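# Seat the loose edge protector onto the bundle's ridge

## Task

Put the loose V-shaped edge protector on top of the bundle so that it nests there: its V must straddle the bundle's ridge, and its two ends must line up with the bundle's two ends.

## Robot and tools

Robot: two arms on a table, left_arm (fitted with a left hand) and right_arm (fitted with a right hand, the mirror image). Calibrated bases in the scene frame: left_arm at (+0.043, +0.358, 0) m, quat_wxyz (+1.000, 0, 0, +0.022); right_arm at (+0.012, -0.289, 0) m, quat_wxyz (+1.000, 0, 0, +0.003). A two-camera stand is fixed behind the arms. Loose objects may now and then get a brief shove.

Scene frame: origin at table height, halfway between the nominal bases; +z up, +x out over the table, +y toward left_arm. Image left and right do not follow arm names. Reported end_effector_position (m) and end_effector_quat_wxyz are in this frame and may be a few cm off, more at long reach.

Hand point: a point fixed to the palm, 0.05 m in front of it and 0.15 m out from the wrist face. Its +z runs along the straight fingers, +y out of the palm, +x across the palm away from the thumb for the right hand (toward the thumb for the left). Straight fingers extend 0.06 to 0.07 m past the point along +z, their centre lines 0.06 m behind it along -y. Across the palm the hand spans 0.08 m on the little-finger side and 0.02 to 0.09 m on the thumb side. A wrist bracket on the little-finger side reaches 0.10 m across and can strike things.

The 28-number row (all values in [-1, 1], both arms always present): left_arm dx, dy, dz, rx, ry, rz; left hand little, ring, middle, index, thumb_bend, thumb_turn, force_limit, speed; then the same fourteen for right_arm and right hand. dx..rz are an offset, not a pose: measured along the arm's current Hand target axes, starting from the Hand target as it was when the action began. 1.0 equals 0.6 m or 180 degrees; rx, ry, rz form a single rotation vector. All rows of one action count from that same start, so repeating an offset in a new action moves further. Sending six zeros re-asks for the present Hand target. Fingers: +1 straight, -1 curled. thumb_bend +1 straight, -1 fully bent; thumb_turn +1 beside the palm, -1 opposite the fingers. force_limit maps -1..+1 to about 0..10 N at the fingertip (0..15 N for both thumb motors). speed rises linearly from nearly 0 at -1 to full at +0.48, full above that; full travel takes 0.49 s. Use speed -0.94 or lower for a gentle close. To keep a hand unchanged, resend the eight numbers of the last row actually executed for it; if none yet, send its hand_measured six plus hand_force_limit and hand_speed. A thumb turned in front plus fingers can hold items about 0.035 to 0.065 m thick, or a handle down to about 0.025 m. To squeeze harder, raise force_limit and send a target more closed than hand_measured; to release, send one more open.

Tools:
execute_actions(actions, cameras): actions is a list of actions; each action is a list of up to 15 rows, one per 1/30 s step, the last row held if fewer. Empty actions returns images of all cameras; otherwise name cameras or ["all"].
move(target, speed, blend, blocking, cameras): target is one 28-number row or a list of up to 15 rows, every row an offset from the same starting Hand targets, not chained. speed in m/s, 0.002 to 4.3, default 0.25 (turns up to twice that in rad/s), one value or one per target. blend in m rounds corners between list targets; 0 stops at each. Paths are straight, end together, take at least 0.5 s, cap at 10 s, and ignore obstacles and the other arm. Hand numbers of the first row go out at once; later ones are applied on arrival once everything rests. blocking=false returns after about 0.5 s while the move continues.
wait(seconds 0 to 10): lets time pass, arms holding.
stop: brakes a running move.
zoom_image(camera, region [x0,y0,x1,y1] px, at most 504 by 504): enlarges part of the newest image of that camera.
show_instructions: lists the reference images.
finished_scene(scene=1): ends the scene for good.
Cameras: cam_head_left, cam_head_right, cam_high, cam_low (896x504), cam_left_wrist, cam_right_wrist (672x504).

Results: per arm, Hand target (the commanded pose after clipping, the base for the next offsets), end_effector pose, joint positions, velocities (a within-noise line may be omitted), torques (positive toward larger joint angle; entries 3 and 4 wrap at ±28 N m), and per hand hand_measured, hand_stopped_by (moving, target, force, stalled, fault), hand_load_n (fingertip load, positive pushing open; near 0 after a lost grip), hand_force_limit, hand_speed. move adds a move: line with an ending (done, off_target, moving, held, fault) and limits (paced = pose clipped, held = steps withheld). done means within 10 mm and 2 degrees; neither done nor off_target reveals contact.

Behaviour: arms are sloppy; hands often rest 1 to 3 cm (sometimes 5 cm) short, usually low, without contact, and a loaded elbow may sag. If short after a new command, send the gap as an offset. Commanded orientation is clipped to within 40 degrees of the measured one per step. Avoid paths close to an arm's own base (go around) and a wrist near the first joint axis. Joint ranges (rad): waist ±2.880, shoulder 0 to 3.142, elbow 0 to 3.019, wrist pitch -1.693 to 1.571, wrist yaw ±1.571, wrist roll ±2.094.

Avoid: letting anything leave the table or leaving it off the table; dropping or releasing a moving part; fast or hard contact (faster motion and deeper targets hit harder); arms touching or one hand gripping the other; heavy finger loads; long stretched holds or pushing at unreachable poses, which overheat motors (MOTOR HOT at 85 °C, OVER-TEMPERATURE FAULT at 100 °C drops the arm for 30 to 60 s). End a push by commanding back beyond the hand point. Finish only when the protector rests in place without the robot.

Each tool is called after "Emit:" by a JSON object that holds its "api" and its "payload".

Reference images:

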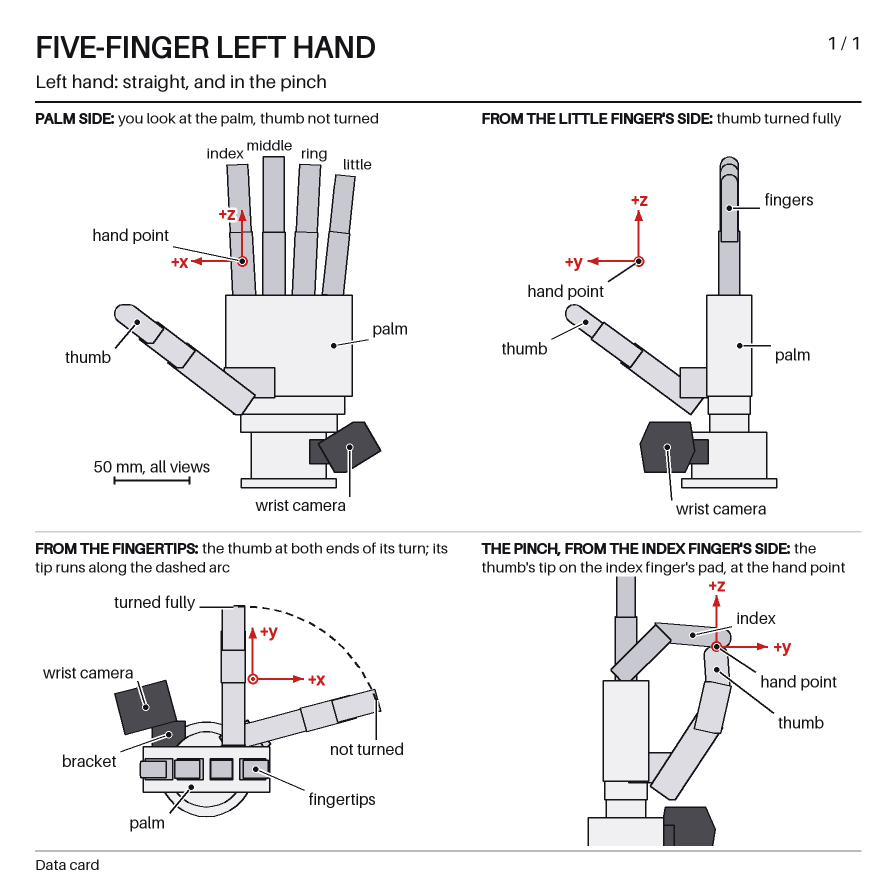

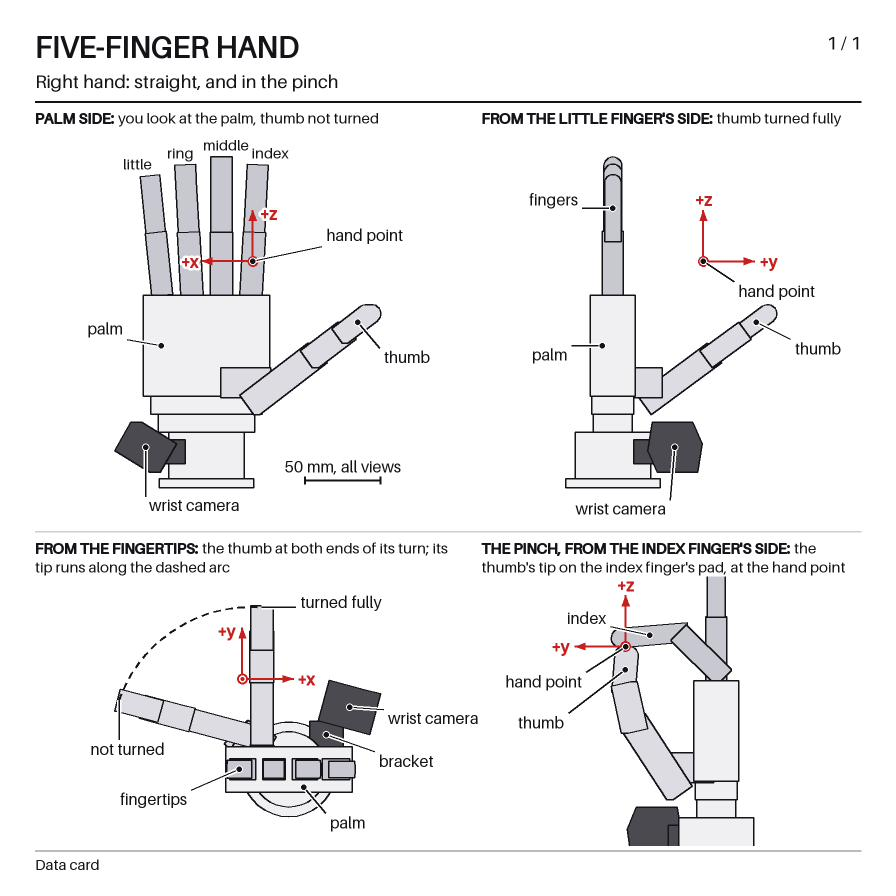

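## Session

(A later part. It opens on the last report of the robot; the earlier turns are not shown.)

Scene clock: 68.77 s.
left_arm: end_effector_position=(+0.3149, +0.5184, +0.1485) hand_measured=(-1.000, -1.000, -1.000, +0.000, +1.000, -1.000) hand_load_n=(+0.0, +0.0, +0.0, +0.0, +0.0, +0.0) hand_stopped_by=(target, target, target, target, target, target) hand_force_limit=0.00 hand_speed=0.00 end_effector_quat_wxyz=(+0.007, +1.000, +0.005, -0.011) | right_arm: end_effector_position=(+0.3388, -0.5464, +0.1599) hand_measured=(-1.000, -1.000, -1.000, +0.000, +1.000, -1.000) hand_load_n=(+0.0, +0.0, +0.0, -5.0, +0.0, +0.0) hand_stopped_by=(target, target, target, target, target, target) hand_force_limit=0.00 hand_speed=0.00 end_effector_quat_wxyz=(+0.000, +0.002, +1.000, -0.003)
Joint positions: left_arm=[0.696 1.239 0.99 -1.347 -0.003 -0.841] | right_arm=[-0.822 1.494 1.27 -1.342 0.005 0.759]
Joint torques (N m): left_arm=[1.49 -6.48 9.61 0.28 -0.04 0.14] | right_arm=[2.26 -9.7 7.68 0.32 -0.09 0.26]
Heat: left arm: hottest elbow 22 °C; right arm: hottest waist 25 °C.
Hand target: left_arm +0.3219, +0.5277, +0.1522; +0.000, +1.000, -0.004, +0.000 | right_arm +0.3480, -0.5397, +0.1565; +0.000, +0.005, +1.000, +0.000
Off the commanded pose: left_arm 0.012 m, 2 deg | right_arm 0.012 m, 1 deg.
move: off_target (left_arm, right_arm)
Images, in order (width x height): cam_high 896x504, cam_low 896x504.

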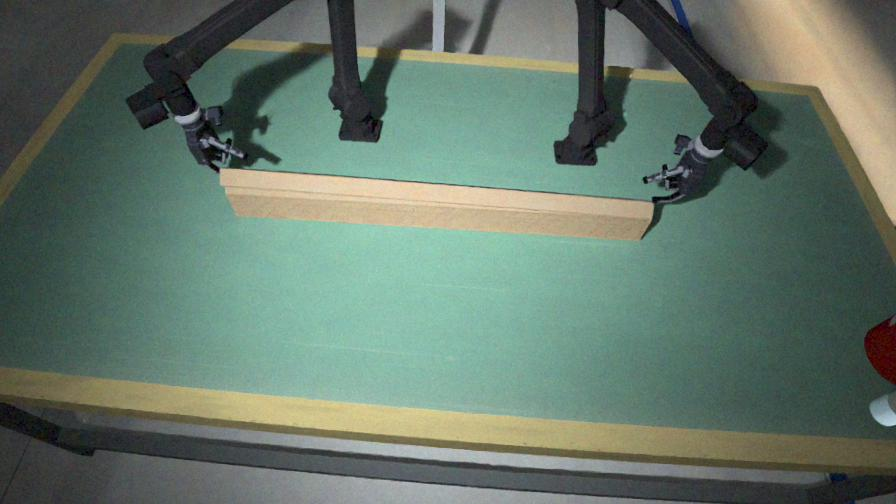

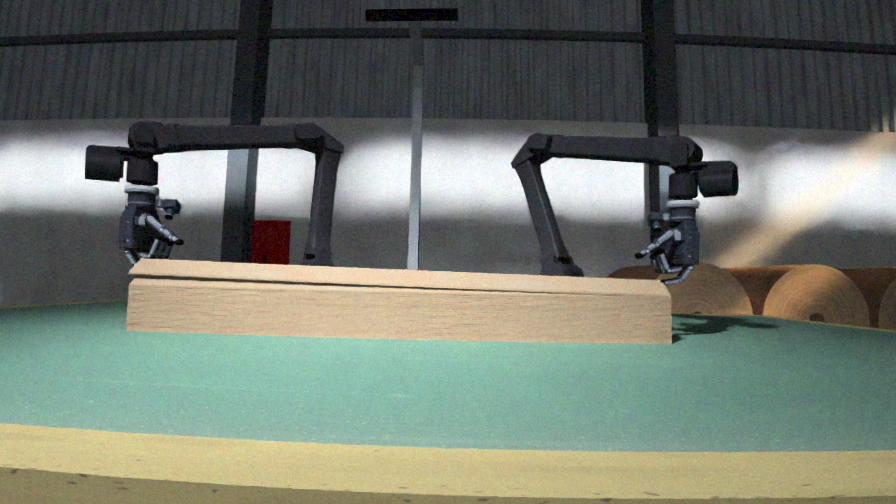

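Emit:
{"api": "move", "payload": {"target": [0,-0.05,-0.02,0,0,0,-1,-1,-1,0,1,-1,0,0,0.003,-0.12,-0.012,0,0,0,-1,-1,-1,0,1,-1,0,0], "speed": 0.04, "cameras": ["all"]}}

Emit:
{"api": "zoom_image", "payload": {"camera": "cam_high", "region": [610, 170, 680, 240]}}

Emit:
{"api": "zoom_image", "payload": {"camera": "cam_high", "region": [190, 150, 260, 220]}}

Emit:
{"api": "zoom_image", "payload": {"camera": "cam_low", "region": [620, 250, 690, 320]}}

Emit:
{"api": "zoom_image", "payload": {"camera": "cam_low", "region": [110, 250, 180, 320]}}

Scene clock: 71.80 s.
left_arm: end_effector_position=(+0.3119, +0.5429, +0.1485) hand_measured=(-1.000, -1.000, -1.000, +0.000, +1.000, -1.000) hand_load_n=(+0.0, +0.0, +0.0, +0.0, +0.0, +0.0) hand_stopped_by=(target, target, target, target, target, target) hand_force_limit=0.00 hand_speed=0.00 end_effector_quat_wxyz=(+0.010, +1.000, +0.005, -0.013) | right_arm: end_effector_position=(+0.3400, -0.5949, +0.1487) hand_measured=(-1.000, -1.000, -1.000, +0.000, +1.000, -1.000) hand_load_n=(+0.0, +0.0, +0.0, +0.5, +0.0, +0.0) hand_stopped_by=(target, target, target, target, target, target) hand_force_limit=0.00 hand_speed=0.00 end_effector_quat_wxyz=(-0.014, +0.012, +1.000, +0.017)
Joint positions: left_arm=[0.755 1.285 1.029 -1.347 -0.003 -0.781] | right_arm=[-0.893 1.627 1.391 -1.379 0 0.707]
Joint torques (N m): left_arm=[1.61 -7 12.36 -0.72 -0.03 0.14] | right_arm=[-0.97 -11.87 12.01 0.02 0.11 -0.2]
Heat: left arm: hottest elbow 22 °C; right arm: hottest waist 25 °C.
Hand target: left_arm +0.3222, +0.5577, +0.1642; +0.000, +1.000, -0.004, +0.000 | right_arm +0.3455, -0.6117, +0.1637; +0.000, +0.005, +1.000, +0.000
Off the commanded pose: left_arm 0.024 m, 2 deg | right_arm 0.023 m, 3 deg.
move: off_target (left_arm, right_arm)

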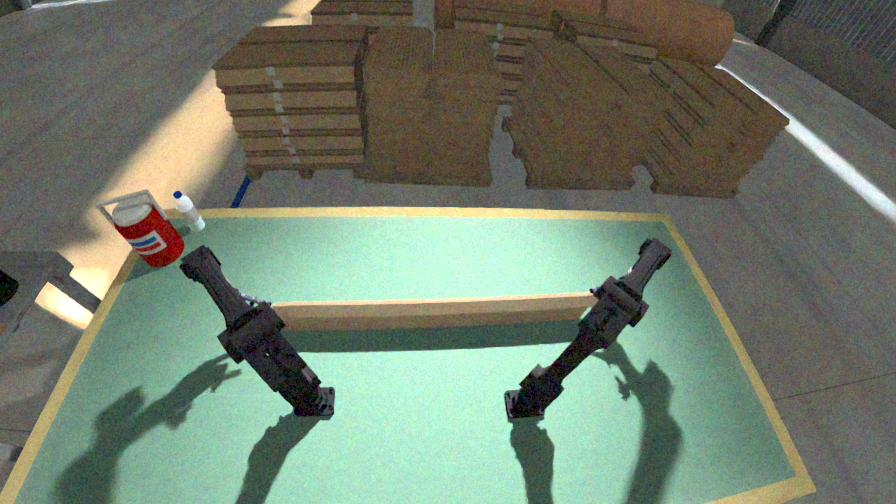

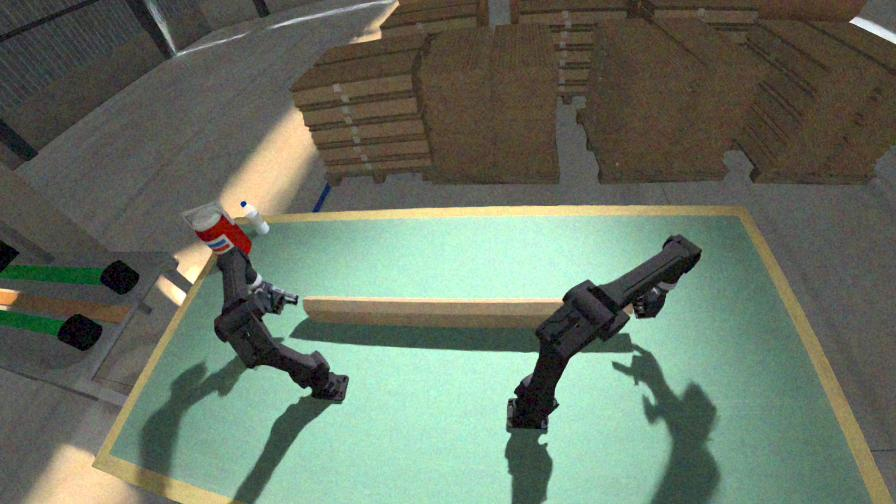

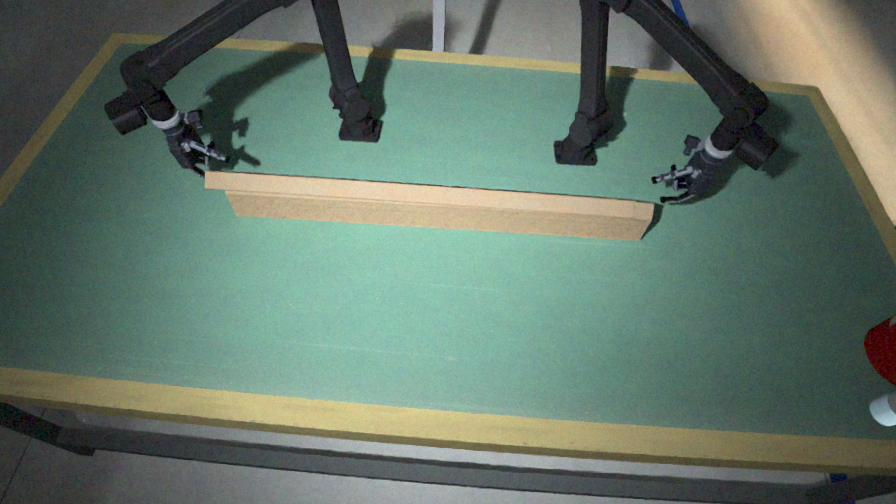

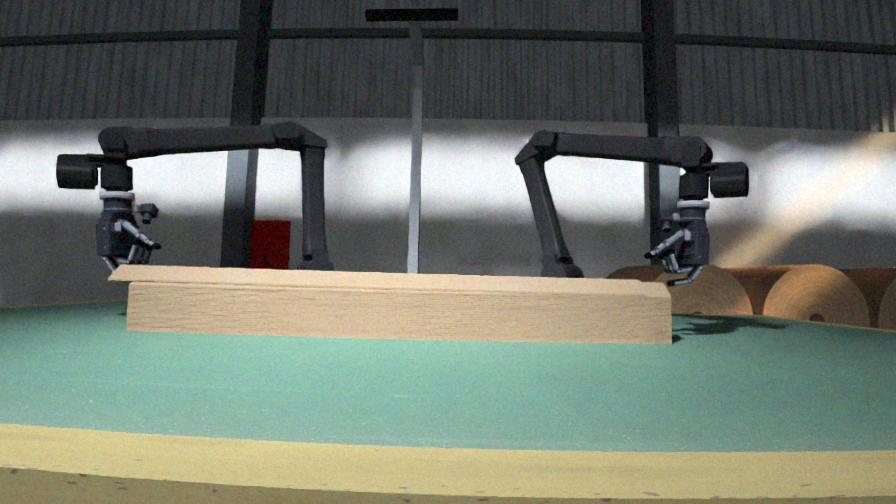

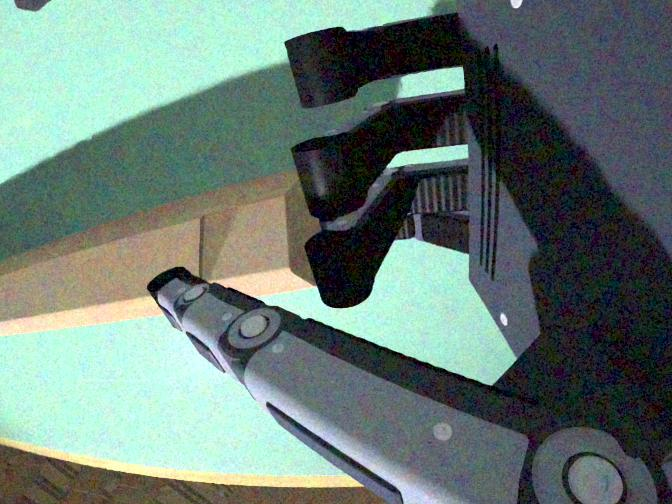

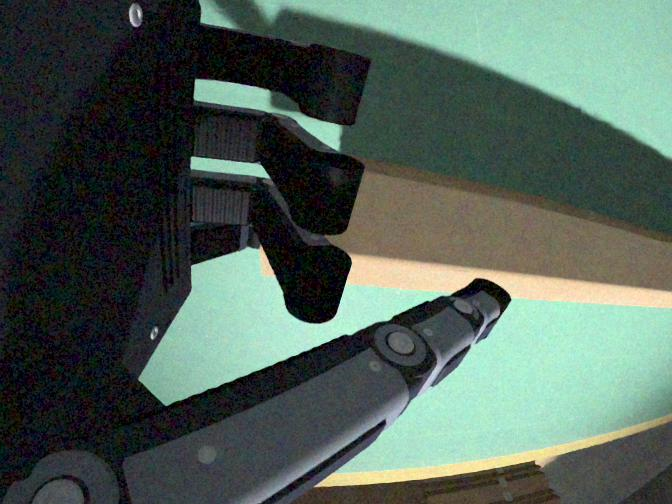

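Scaled by 7.200 from the camera's 896x504 image, which has a finer 1280x720 frame.

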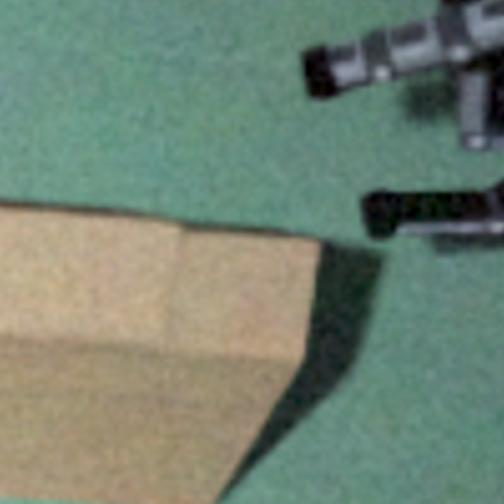

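Scaled by 7.200 from the camera's 896x504 image, which has a finer 1280x720 frame.

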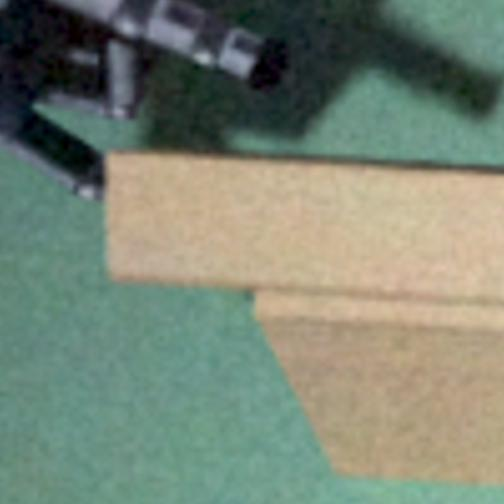

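Scaled by 7.200 from the camera's 896x504 image, which has a finer 1280x720 frame.

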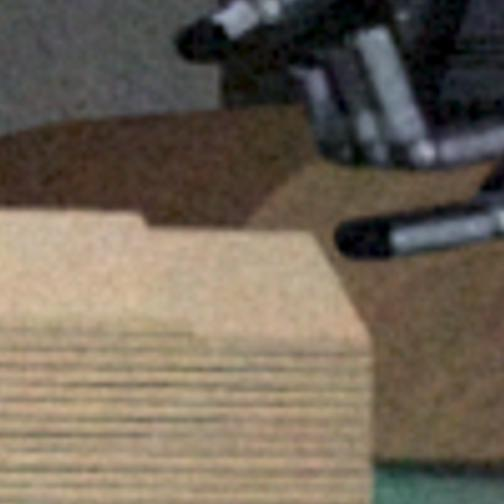

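Scaled by 7.200 from the camera's 896x504 image, which has a finer 1280x720 frame.

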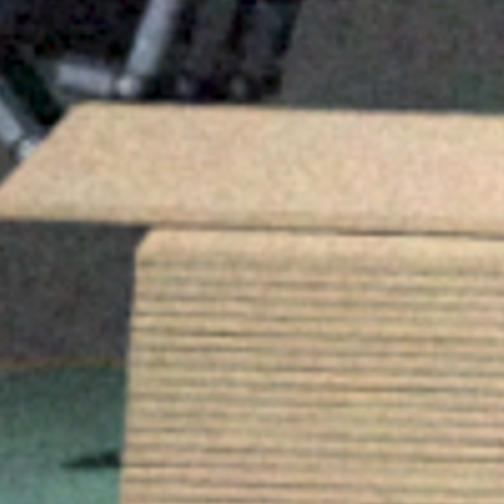

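Emit:
{"api": "move", "payload": {"target": [0,0,0,0,0,0,-1,-1,-1,0,1,-1,0,0,0.0,0.018,0.055,0,0,0,-1,-1,-1,0,1,-1,0,0], "speed": 0.04, "cameras": ["all"]}}

Emit:
{"api": "zoom_image", "payload": {"camera": "cam_high", "region": [190, 150, 260, 220]}}

Emit:
{"api": "zoom_image", "payload": {"camera": "cam_low", "region": [100, 230, 180, 310]}}

Emit:
{"api": "zoom_image", "payload": {"camera": "cam_high", "region": [610, 170, 680, 240]}}

Scene clock: 74.03 s.
left_arm: end_effector_position=(+0.3118, +0.5429, +0.1485) hand_measured=(-1.000, -1.000, -1.000, +0.000, +1.000, -1.000) hand_load_n=(+0.0, +0.0, +0.5, +0.0, +0.0, +0.0) hand_stopped_by=(target, target, target, target, target, target) hand_force_limit=0.00 hand_speed=0.00 end_effector_quat_wxyz=(+0.010, +1.000, +0.004, -0.013) | right_arm: end_effector_position=(+0.3432, -0.5993, +0.1333) hand_measured=(-1.000, -1.000, -1.000, +0.000, +1.000, -1.000) hand_load_n=(+0.0, +0.0, +0.0, +0.0, +0.0, +0.0) hand_stopped_by=(target, target, target, target, target, target) hand_force_limit=0.00 hand_speed=0.00 end_effector_quat_wxyz=(-0.004, +0.012, +1.000, +0.003)
Joint positions: left_arm=[0.755 1.285 1.029 -1.347 -0.003 -0.78] | right_arm=[-0.893 1.627 1.352 -1.307 0.002 0.707]
Joint torques (N m): left_arm=[1.67 -7.06 12.37 -0.73 -0.04 0.14] | right_arm=[0.44 -11.63 7.49 0.81 0.06 -0.07]
Heat: left arm: hottest elbow 22 °C; right arm: hottest waist 25 °C.
Hand target: left_arm +0.3222, +0.5577, +0.1642; +0.000, +1.000, -0.004, +0.000 | right_arm +0.3455, -0.6008, +0.1307; +0.000, +0.005, +1.000, +0.000
Off the commanded pose: left_arm 0.024 m, 2 deg | right_arm 0.004 m, 1 deg.
move: off_target (left_arm)

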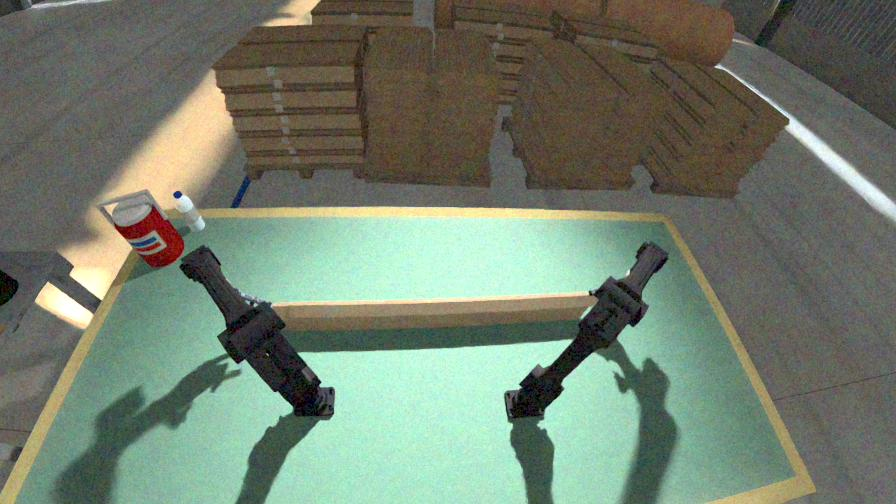

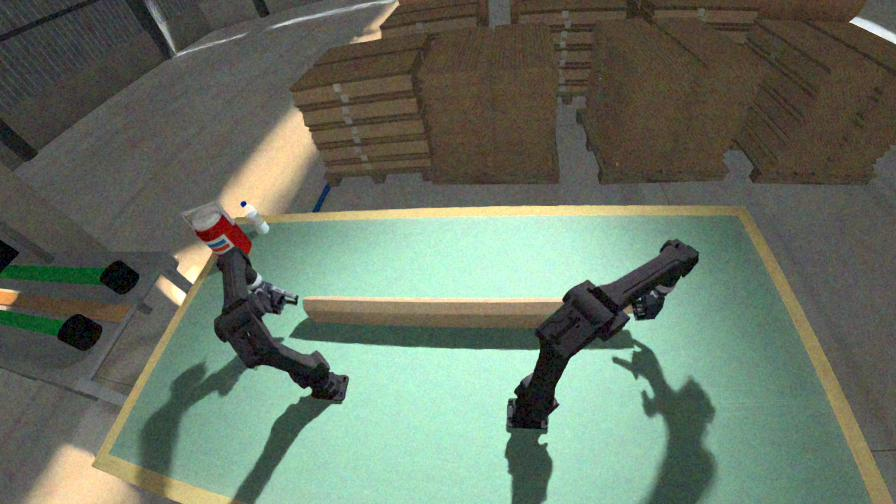

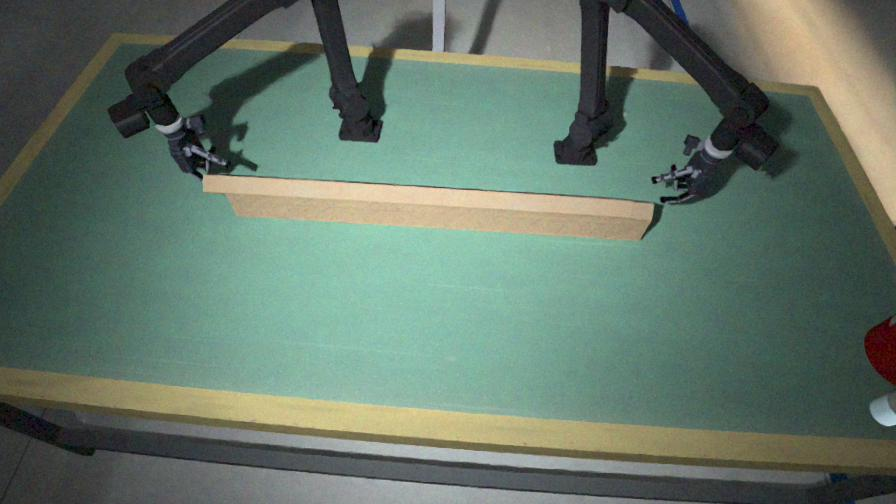

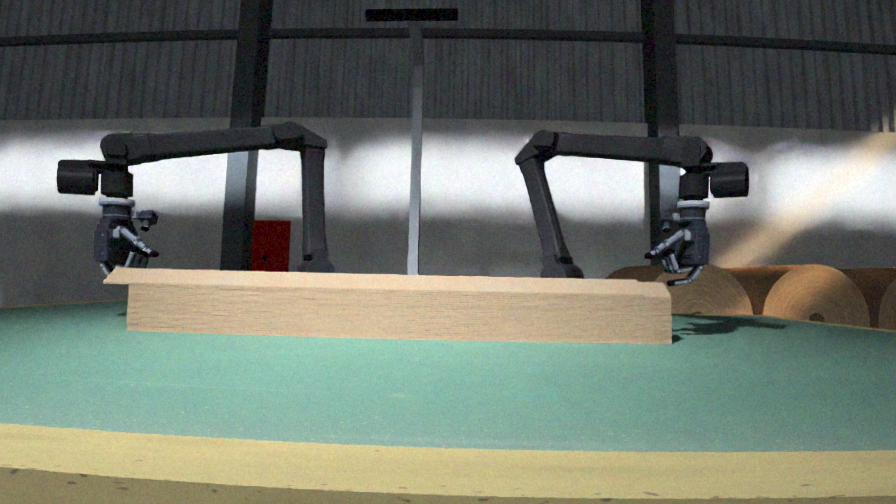

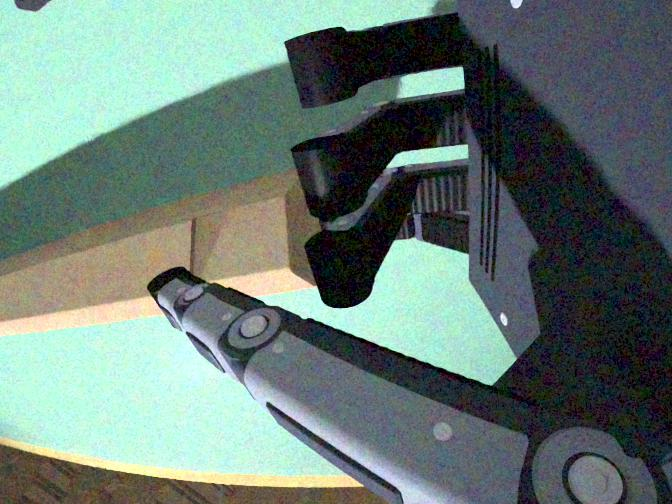

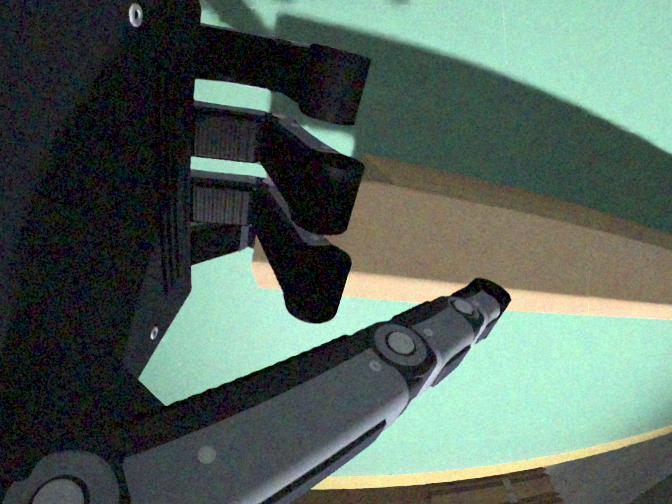

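Scaled by 7.200 from the camera's 896x504 image, which has a finer 1280x720 frame.

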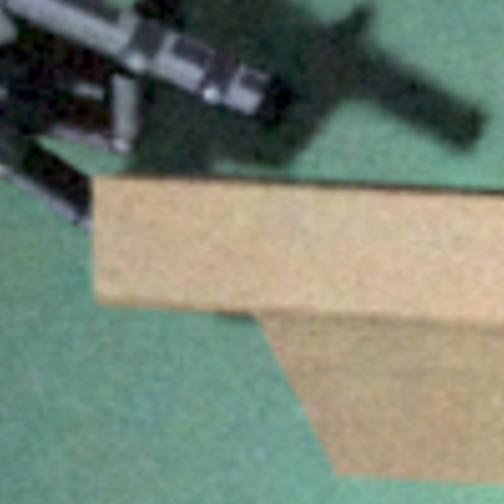

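Scaled by 6.300 from the camera's 896x504 image, which has a finer 1280x720 frame.

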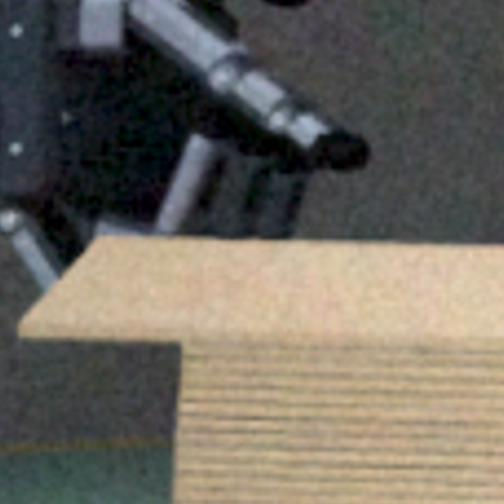

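Scaled by 7.200 from the camera's 896x504 image, which has a finer 1280x720 frame.

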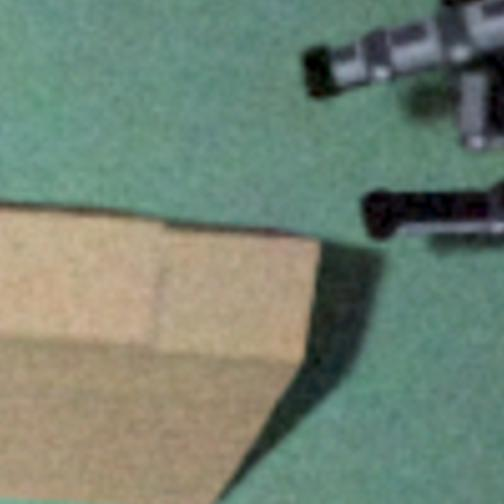

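Emit:
{"api": "move", "payload": {"target": [0,0,0,0,0,0,-1,-1,-1,0,1,-1,0,0,0.0,-0.06,0.0,0,0,0,-1,-1,-1,0,1,-1,0,0], "speed": 0.05, "cameras": ["cam_high","cam_low"]}}

Emit:
{"api": "zoom_image", "payload": {"camera": "cam_high", "region": [190, 150, 260, 220]}}

Emit:
{"api": "zoom_image", "payload": {"camera": "cam_low", "region": [80, 220, 180, 320]}}

Emit:
{"api": "zoom_image", "payload": {"camera": "cam_high", "region": [610, 170, 680, 240]}}

Scene clock: 75.97 s.
left_arm: end_effector_position=(+0.3118, +0.5429, +0.1485) hand_measured=(-1.000, -1.000, -1.000, +0.000, +1.000, -1.000) hand_load_n=(+0.0, +0.0, +0.0, +0.0, +0.0, +0.0) hand_stopped_by=(target, target, target, target, target, target) hand_force_limit=0.00 hand_speed=0.00 end_effector_quat_wxyz=(+0.010, +1.000, +0.004, -0.013) | right_arm: end_effector_position=(+0.3408, -0.6219, +0.1217) hand_measured=(-1.000, -1.000, -1.000, +0.000, +1.000, -1.000) hand_load_n=(+0.0, +0.0, +0.0, +0.0, +0.0, +0.0) hand_stopped_by=(target, target, target, target, target, target) hand_force_limit=0.00 hand_speed=0.00 end_effector_quat_wxyz=(-0.009, +0.013, +1.000, +0.010)
Joint positions: left_arm=[0.755 1.285 1.029 -1.347 -0.003 -0.78] | right_arm=[-0.926 1.687 1.396 -1.307 0.002 0.676]
Joint torques (N m): left_arm=[1.67 -7 12.36 -0.72 -0.04 0.14] | right_arm=[-0.79 -11.87 11.49 -0.05 0.06 -0.2]
Heat: left arm: hottest elbow 22 °C; right arm: hottest waist 25 °C.
Hand target: left_arm +0.3222, +0.5577, +0.1642; +0.000, +1.000, -0.004, +0.000 | right_arm +0.3451, -0.6369, +0.1308; +0.000, +0.005, +1.000, +0.000
Off the commanded pose: left_arm 0.024 m, 2 deg | right_arm 0.018 m, 2 deg.
move: off_target (left_arm, right_arm)
Images, in order (width x height): cam_high 896x504, cam_low 896x504.

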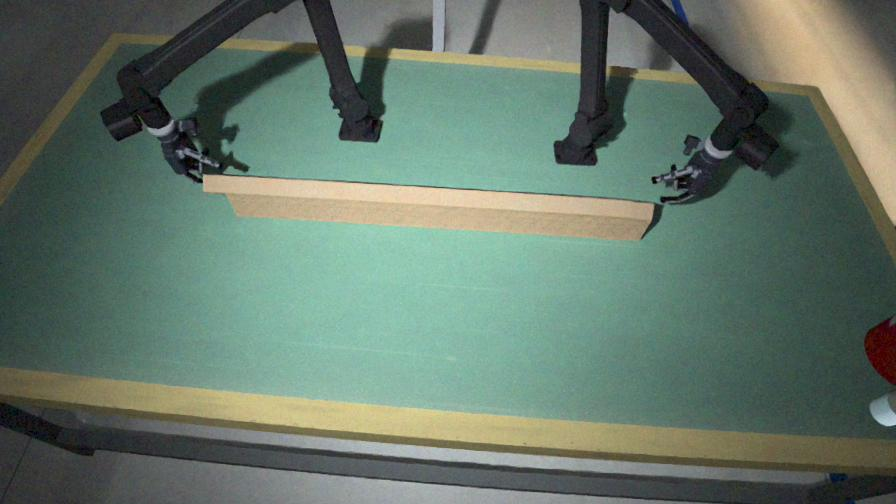

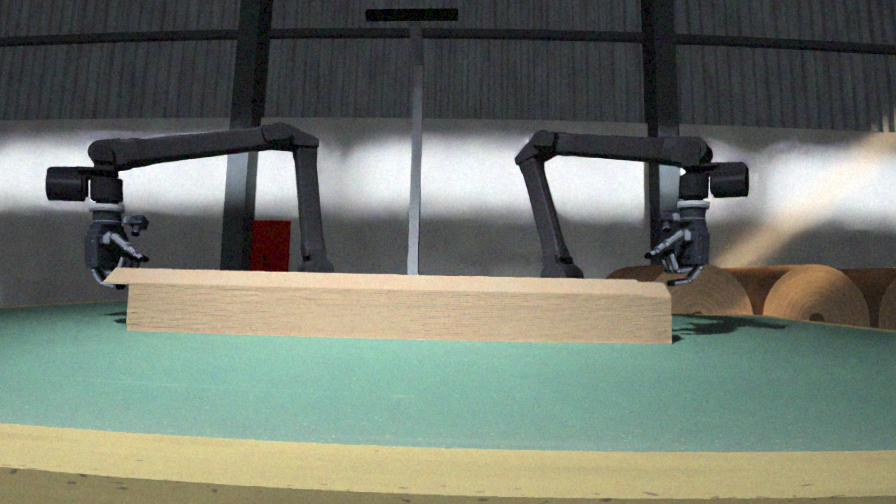

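Scaled by 7.200 from the camera's 896x504 image, which has a finer 1280x720 frame.

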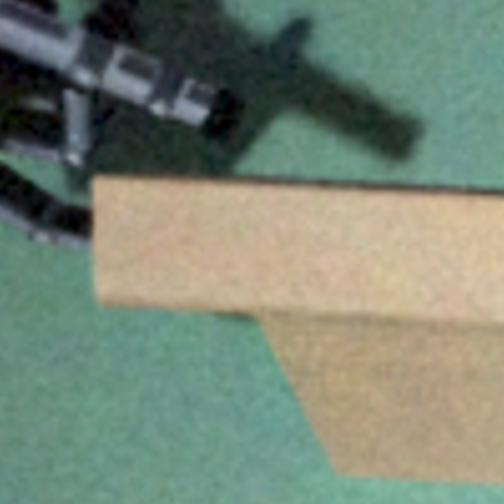

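Scaled by 5.040 from the camera's 896x504 image, which has a finer 1280x720 frame.

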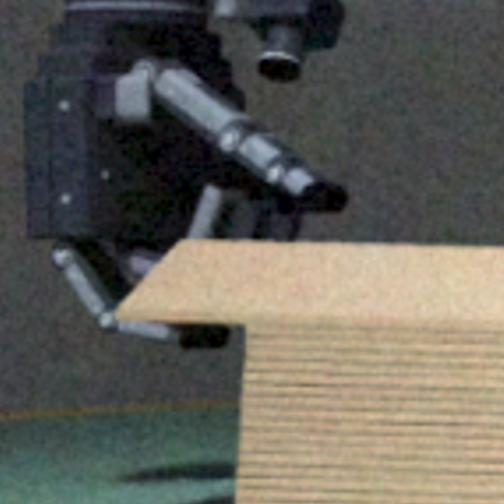

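Scaled by 7.200 from the camera's 896x504 image, which has a finer 1280x720 frame.

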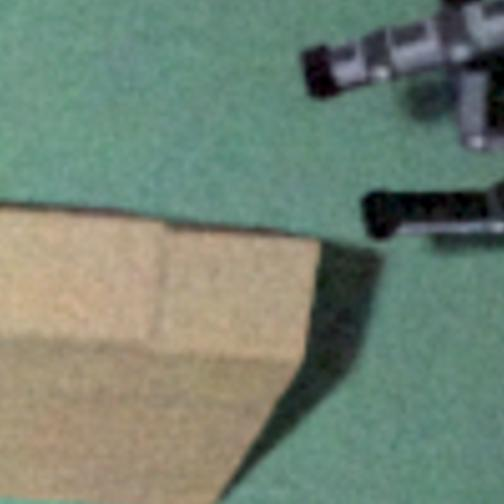

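Emit:
{"api": "move", "payload": {"target": [[0,-0.03,0,0,0,0,-1,-1,-1,0,1,-1,0,0,0.0,-0.11,0.0,0,0,0,-1,-1,-1,0,1,-1,0,0],[0,-0.03,0,0,0,0,-1,-1,-1,0,1,-1,0,0,0.0,-0.11,0.0,0,0,0,-1,-1,-1,-1,1,1,0,0]], "speed": 0.08, "cameras": ["cam_high","cam_low","cam_right_wrist"]}}

Emit:
{"api": "zoom_image", "payload": {"camera": "cam_high", "region": [150, 120, 260, 230]}}

Emit:
{"api": "zoom_image", "payload": {"camera": "cam_low", "region": [40, 220, 180, 340]}}

Scene clock: 80.13 s.
left_arm: end_effector_position=(+0.3121, +0.5600, +0.1490) hand_measured=(-1.000, -1.000, -1.000, +0.000, +1.000, -1.000) hand_load_n=(+0.0, +0.0, +0.0, +0.0, +0.0, +0.0) hand_stopped_by=(target, target, target, target, target, target) hand_force_limit=0.00 hand_speed=0.00 end_effector_quat_wxyz=(+0.012, +1.000, +0.004, -0.013) | right_arm: end_effector_position=(+0.3417, -0.6889, +0.1222) hand_measured=(-1.000, -1.000, -1.000, -1.000, +1.000, +1.000) hand_load_n=(+0.0, +0.0, +0.0, +0.0, +0.0, +0.0) hand_stopped_by=(target, target, target, target, target, target) hand_force_limit=0.00 hand_speed=0.00 end_effector_quat_wxyz=(-0.008, +0.013, +1.000, +0.009)
Joint positions: left_arm=[0.788 1.32 1.061 -1.347 -0.003 -0.748] | right_arm=[-0.999 1.825 1.586 -1.356 0.002 0.602]
Joint torques (N m): left_arm=[1.67 -7.59 12.34 -0.62 -0.04 0.14] | right_arm=[-0.73 -13.74 11.71 -0.13 0.05 -0.19]
Heat: left arm: hottest elbow 23 °C; right arm: hottest waist 25 °C.
Hand target: left_arm +0.3224, +0.5758, +0.1644; -0.001, +1.000, -0.004, +0.000 | right_arm +0.3444, -0.7028, +0.1307; +0.000, +0.005, +1.000, +0.000
Off the commanded pose: left_arm 0.024 m, 2 deg | right_arm 0.017 m, 2 deg.
move: off_target (left_arm, right_arm); target 2's new numbers were sent with right_arm's hand 0.017 m and 2 deg from that target
Images, in order (width x height): cam_high 896x504, cam_low 896x504, cam_right_wrist 672x504.

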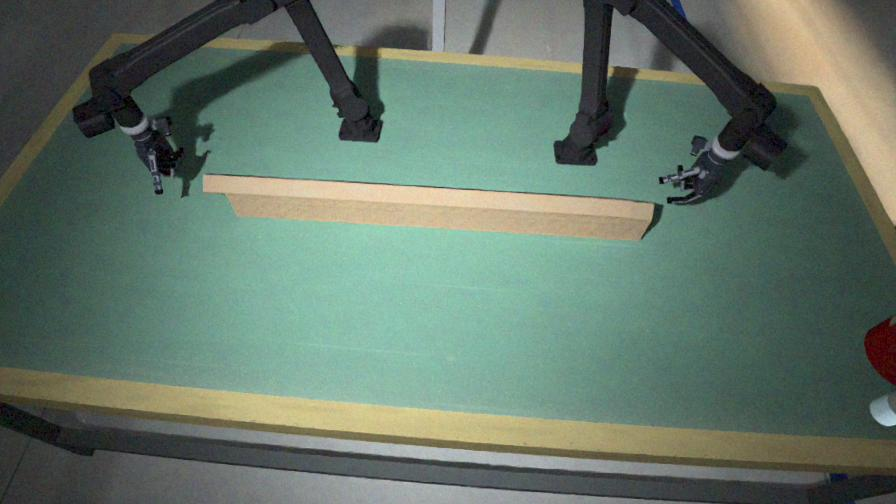

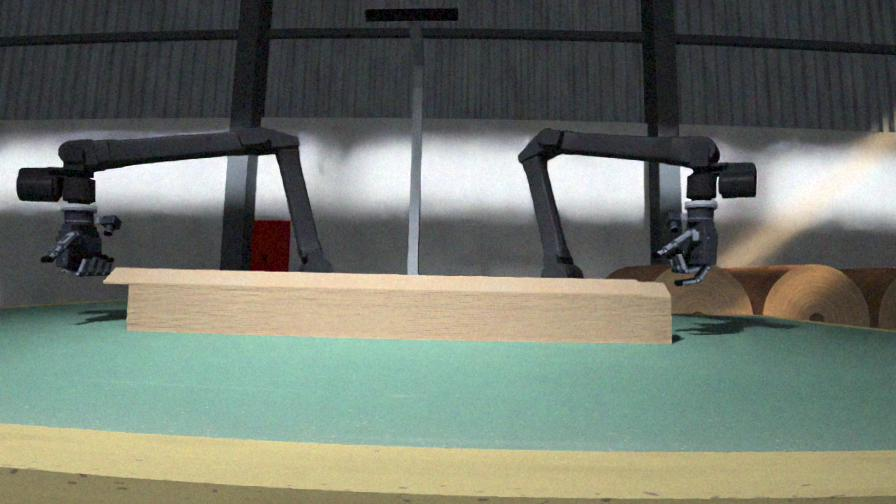

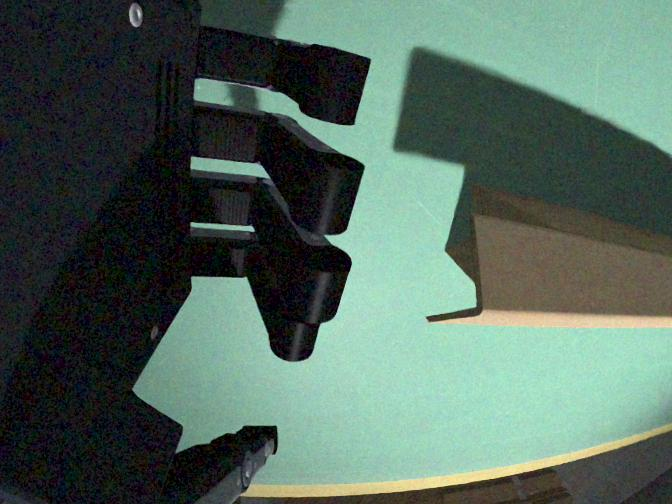

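Scaled by 4.582 from the camera's 896x504 image, which has a finer 1280x720 frame.

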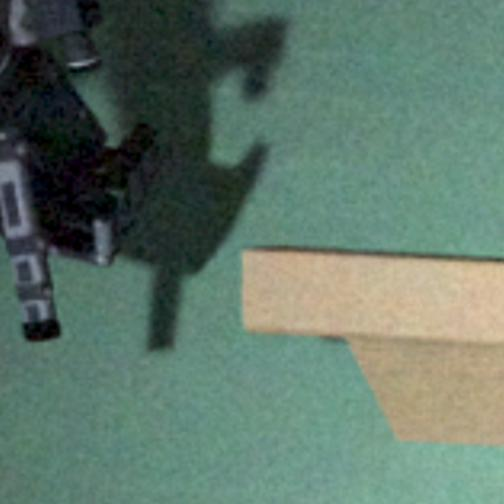

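Scaled by 3.600 from the camera's 896x504 image, which has a finer 1280x720 frame.

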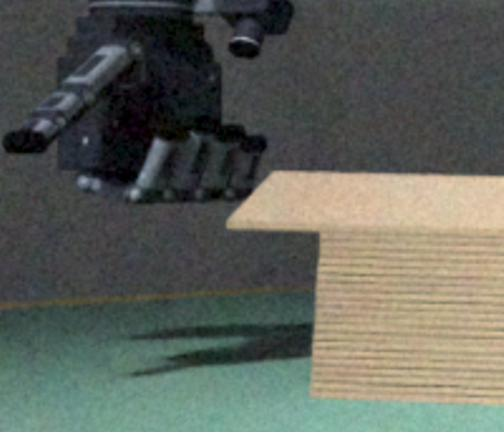

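Emit:
{"api": "move", "payload": {"target": [0,0,0,0,0,0,-1,-1,-1,0,1,-1,0,0,-0.008,0,0.068,0,0,0,-1,-1,-1,-1,1,1,0,0], "speed": 0.08, "cameras": ["cam_high","cam_low","cam_right_wrist"]}}

Emit:
{"api": "zoom_image", "payload": {"camera": "cam_high", "region": [150, 120, 260, 230]}}

Emit:
{"api": "zoom_image", "payload": {"camera": "cam_low", "region": [40, 220, 180, 340]}}

Scene clock: 81.97 s.
left_arm: end_effector_position=(+0.3121, +0.5600, +0.1490) hand_measured=(-1.000, -1.000, -1.000, +0.000, +1.000, -1.000) hand_load_n=(+0.0, +0.0, +0.0, +0.0, +0.0, +0.0) hand_stopped_by=(target, target, target, target, target, target) hand_force_limit=0.00 hand_speed=0.00 end_effector_quat_wxyz=(+0.012, +1.000, +0.004, -0.013) | right_arm: end_effector_position=(+0.3486, -0.6996, +0.0952) hand_measured=(-1.000, -1.000, -1.000, -1.000, +1.000, +1.000) hand_load_n=(+0.0, +0.0, +0.0, +0.0, +0.0, +0.0) hand_stopped_by=(target, target, target, target, target, target) hand_force_limit=0.00 hand_speed=0.00 end_effector_quat_wxyz=(-0.003, +0.013, +1.000, +0.003)
Joint positions: left_arm=[0.788 1.32 1.061 -1.347 -0.003 -0.748] | right_arm=[-0.999 1.864 1.571 -1.286 0.002 0.602]
Joint torques (N m): left_arm=[1.67 -7.59 12.34 -0.64 -0.04 0.14] | right_arm=[-0.09 -14.45 7.58 0.84 0.04 -0.12]
Heat: left arm: hottest elbow 23 °C; right arm: hottest elbow 26 °C.
Hand target: left_arm +0.3224, +0.5758, +0.1644; -0.001, +1.000, -0.004, +0.000 | right_arm +0.3492, -0.7029, +0.0898; +0.000, +0.005, +1.000, +0.000
Off the commanded pose: left_arm 0.024 m, 2 deg | right_arm 0.006 m, 1 deg.
move: off_target (left_arm)
Images, in order (width x height): cam_high 896x504, cam_low 896x504, cam_right_wrist 672x504.

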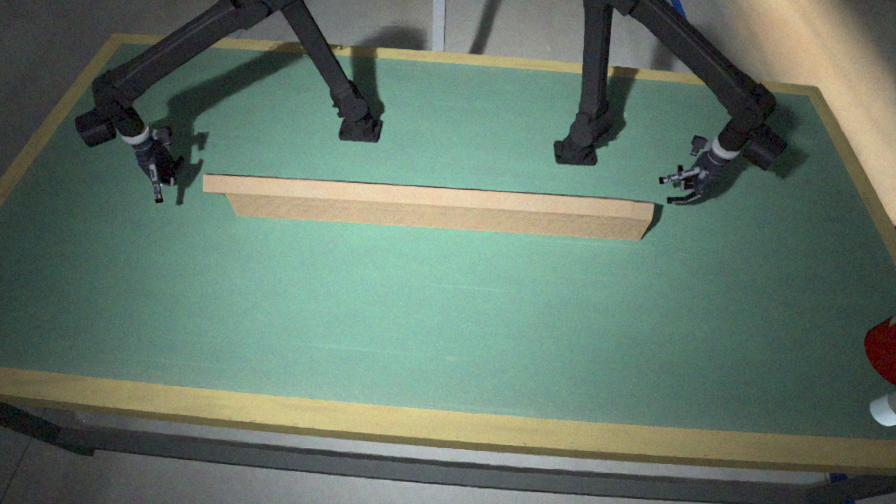

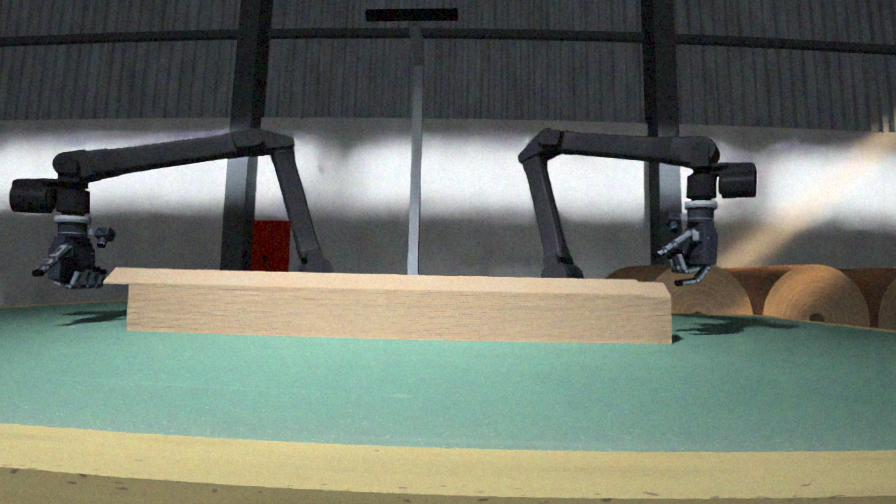

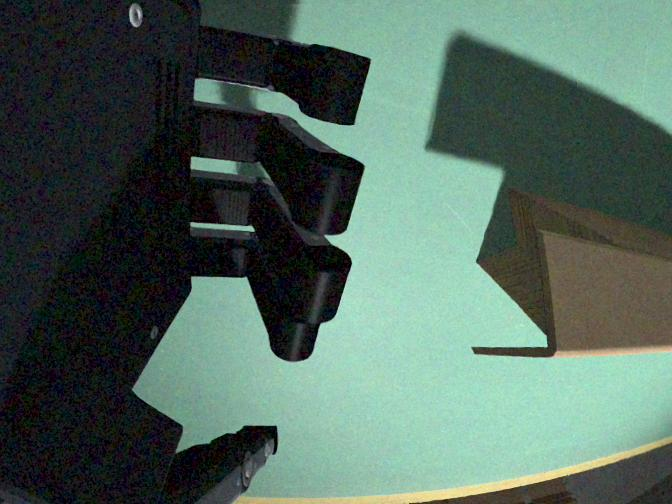

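Scaled by 4.582 from the camera's 896x504 image, which has a finer 1280x720 frame.

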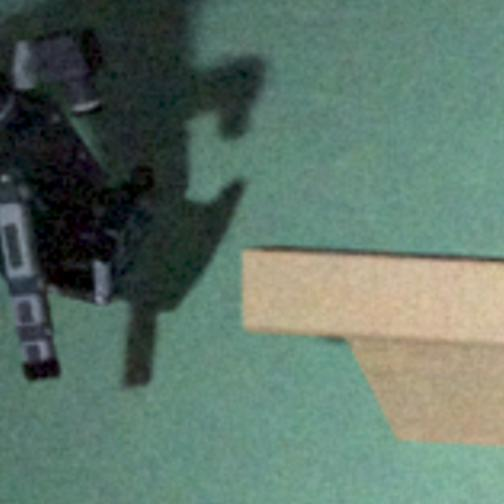

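Scaled by 3.600 from the camera's 896x504 image, which has a finer 1280x720 frame.

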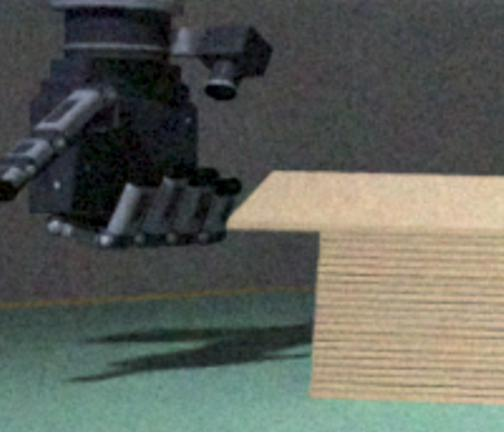

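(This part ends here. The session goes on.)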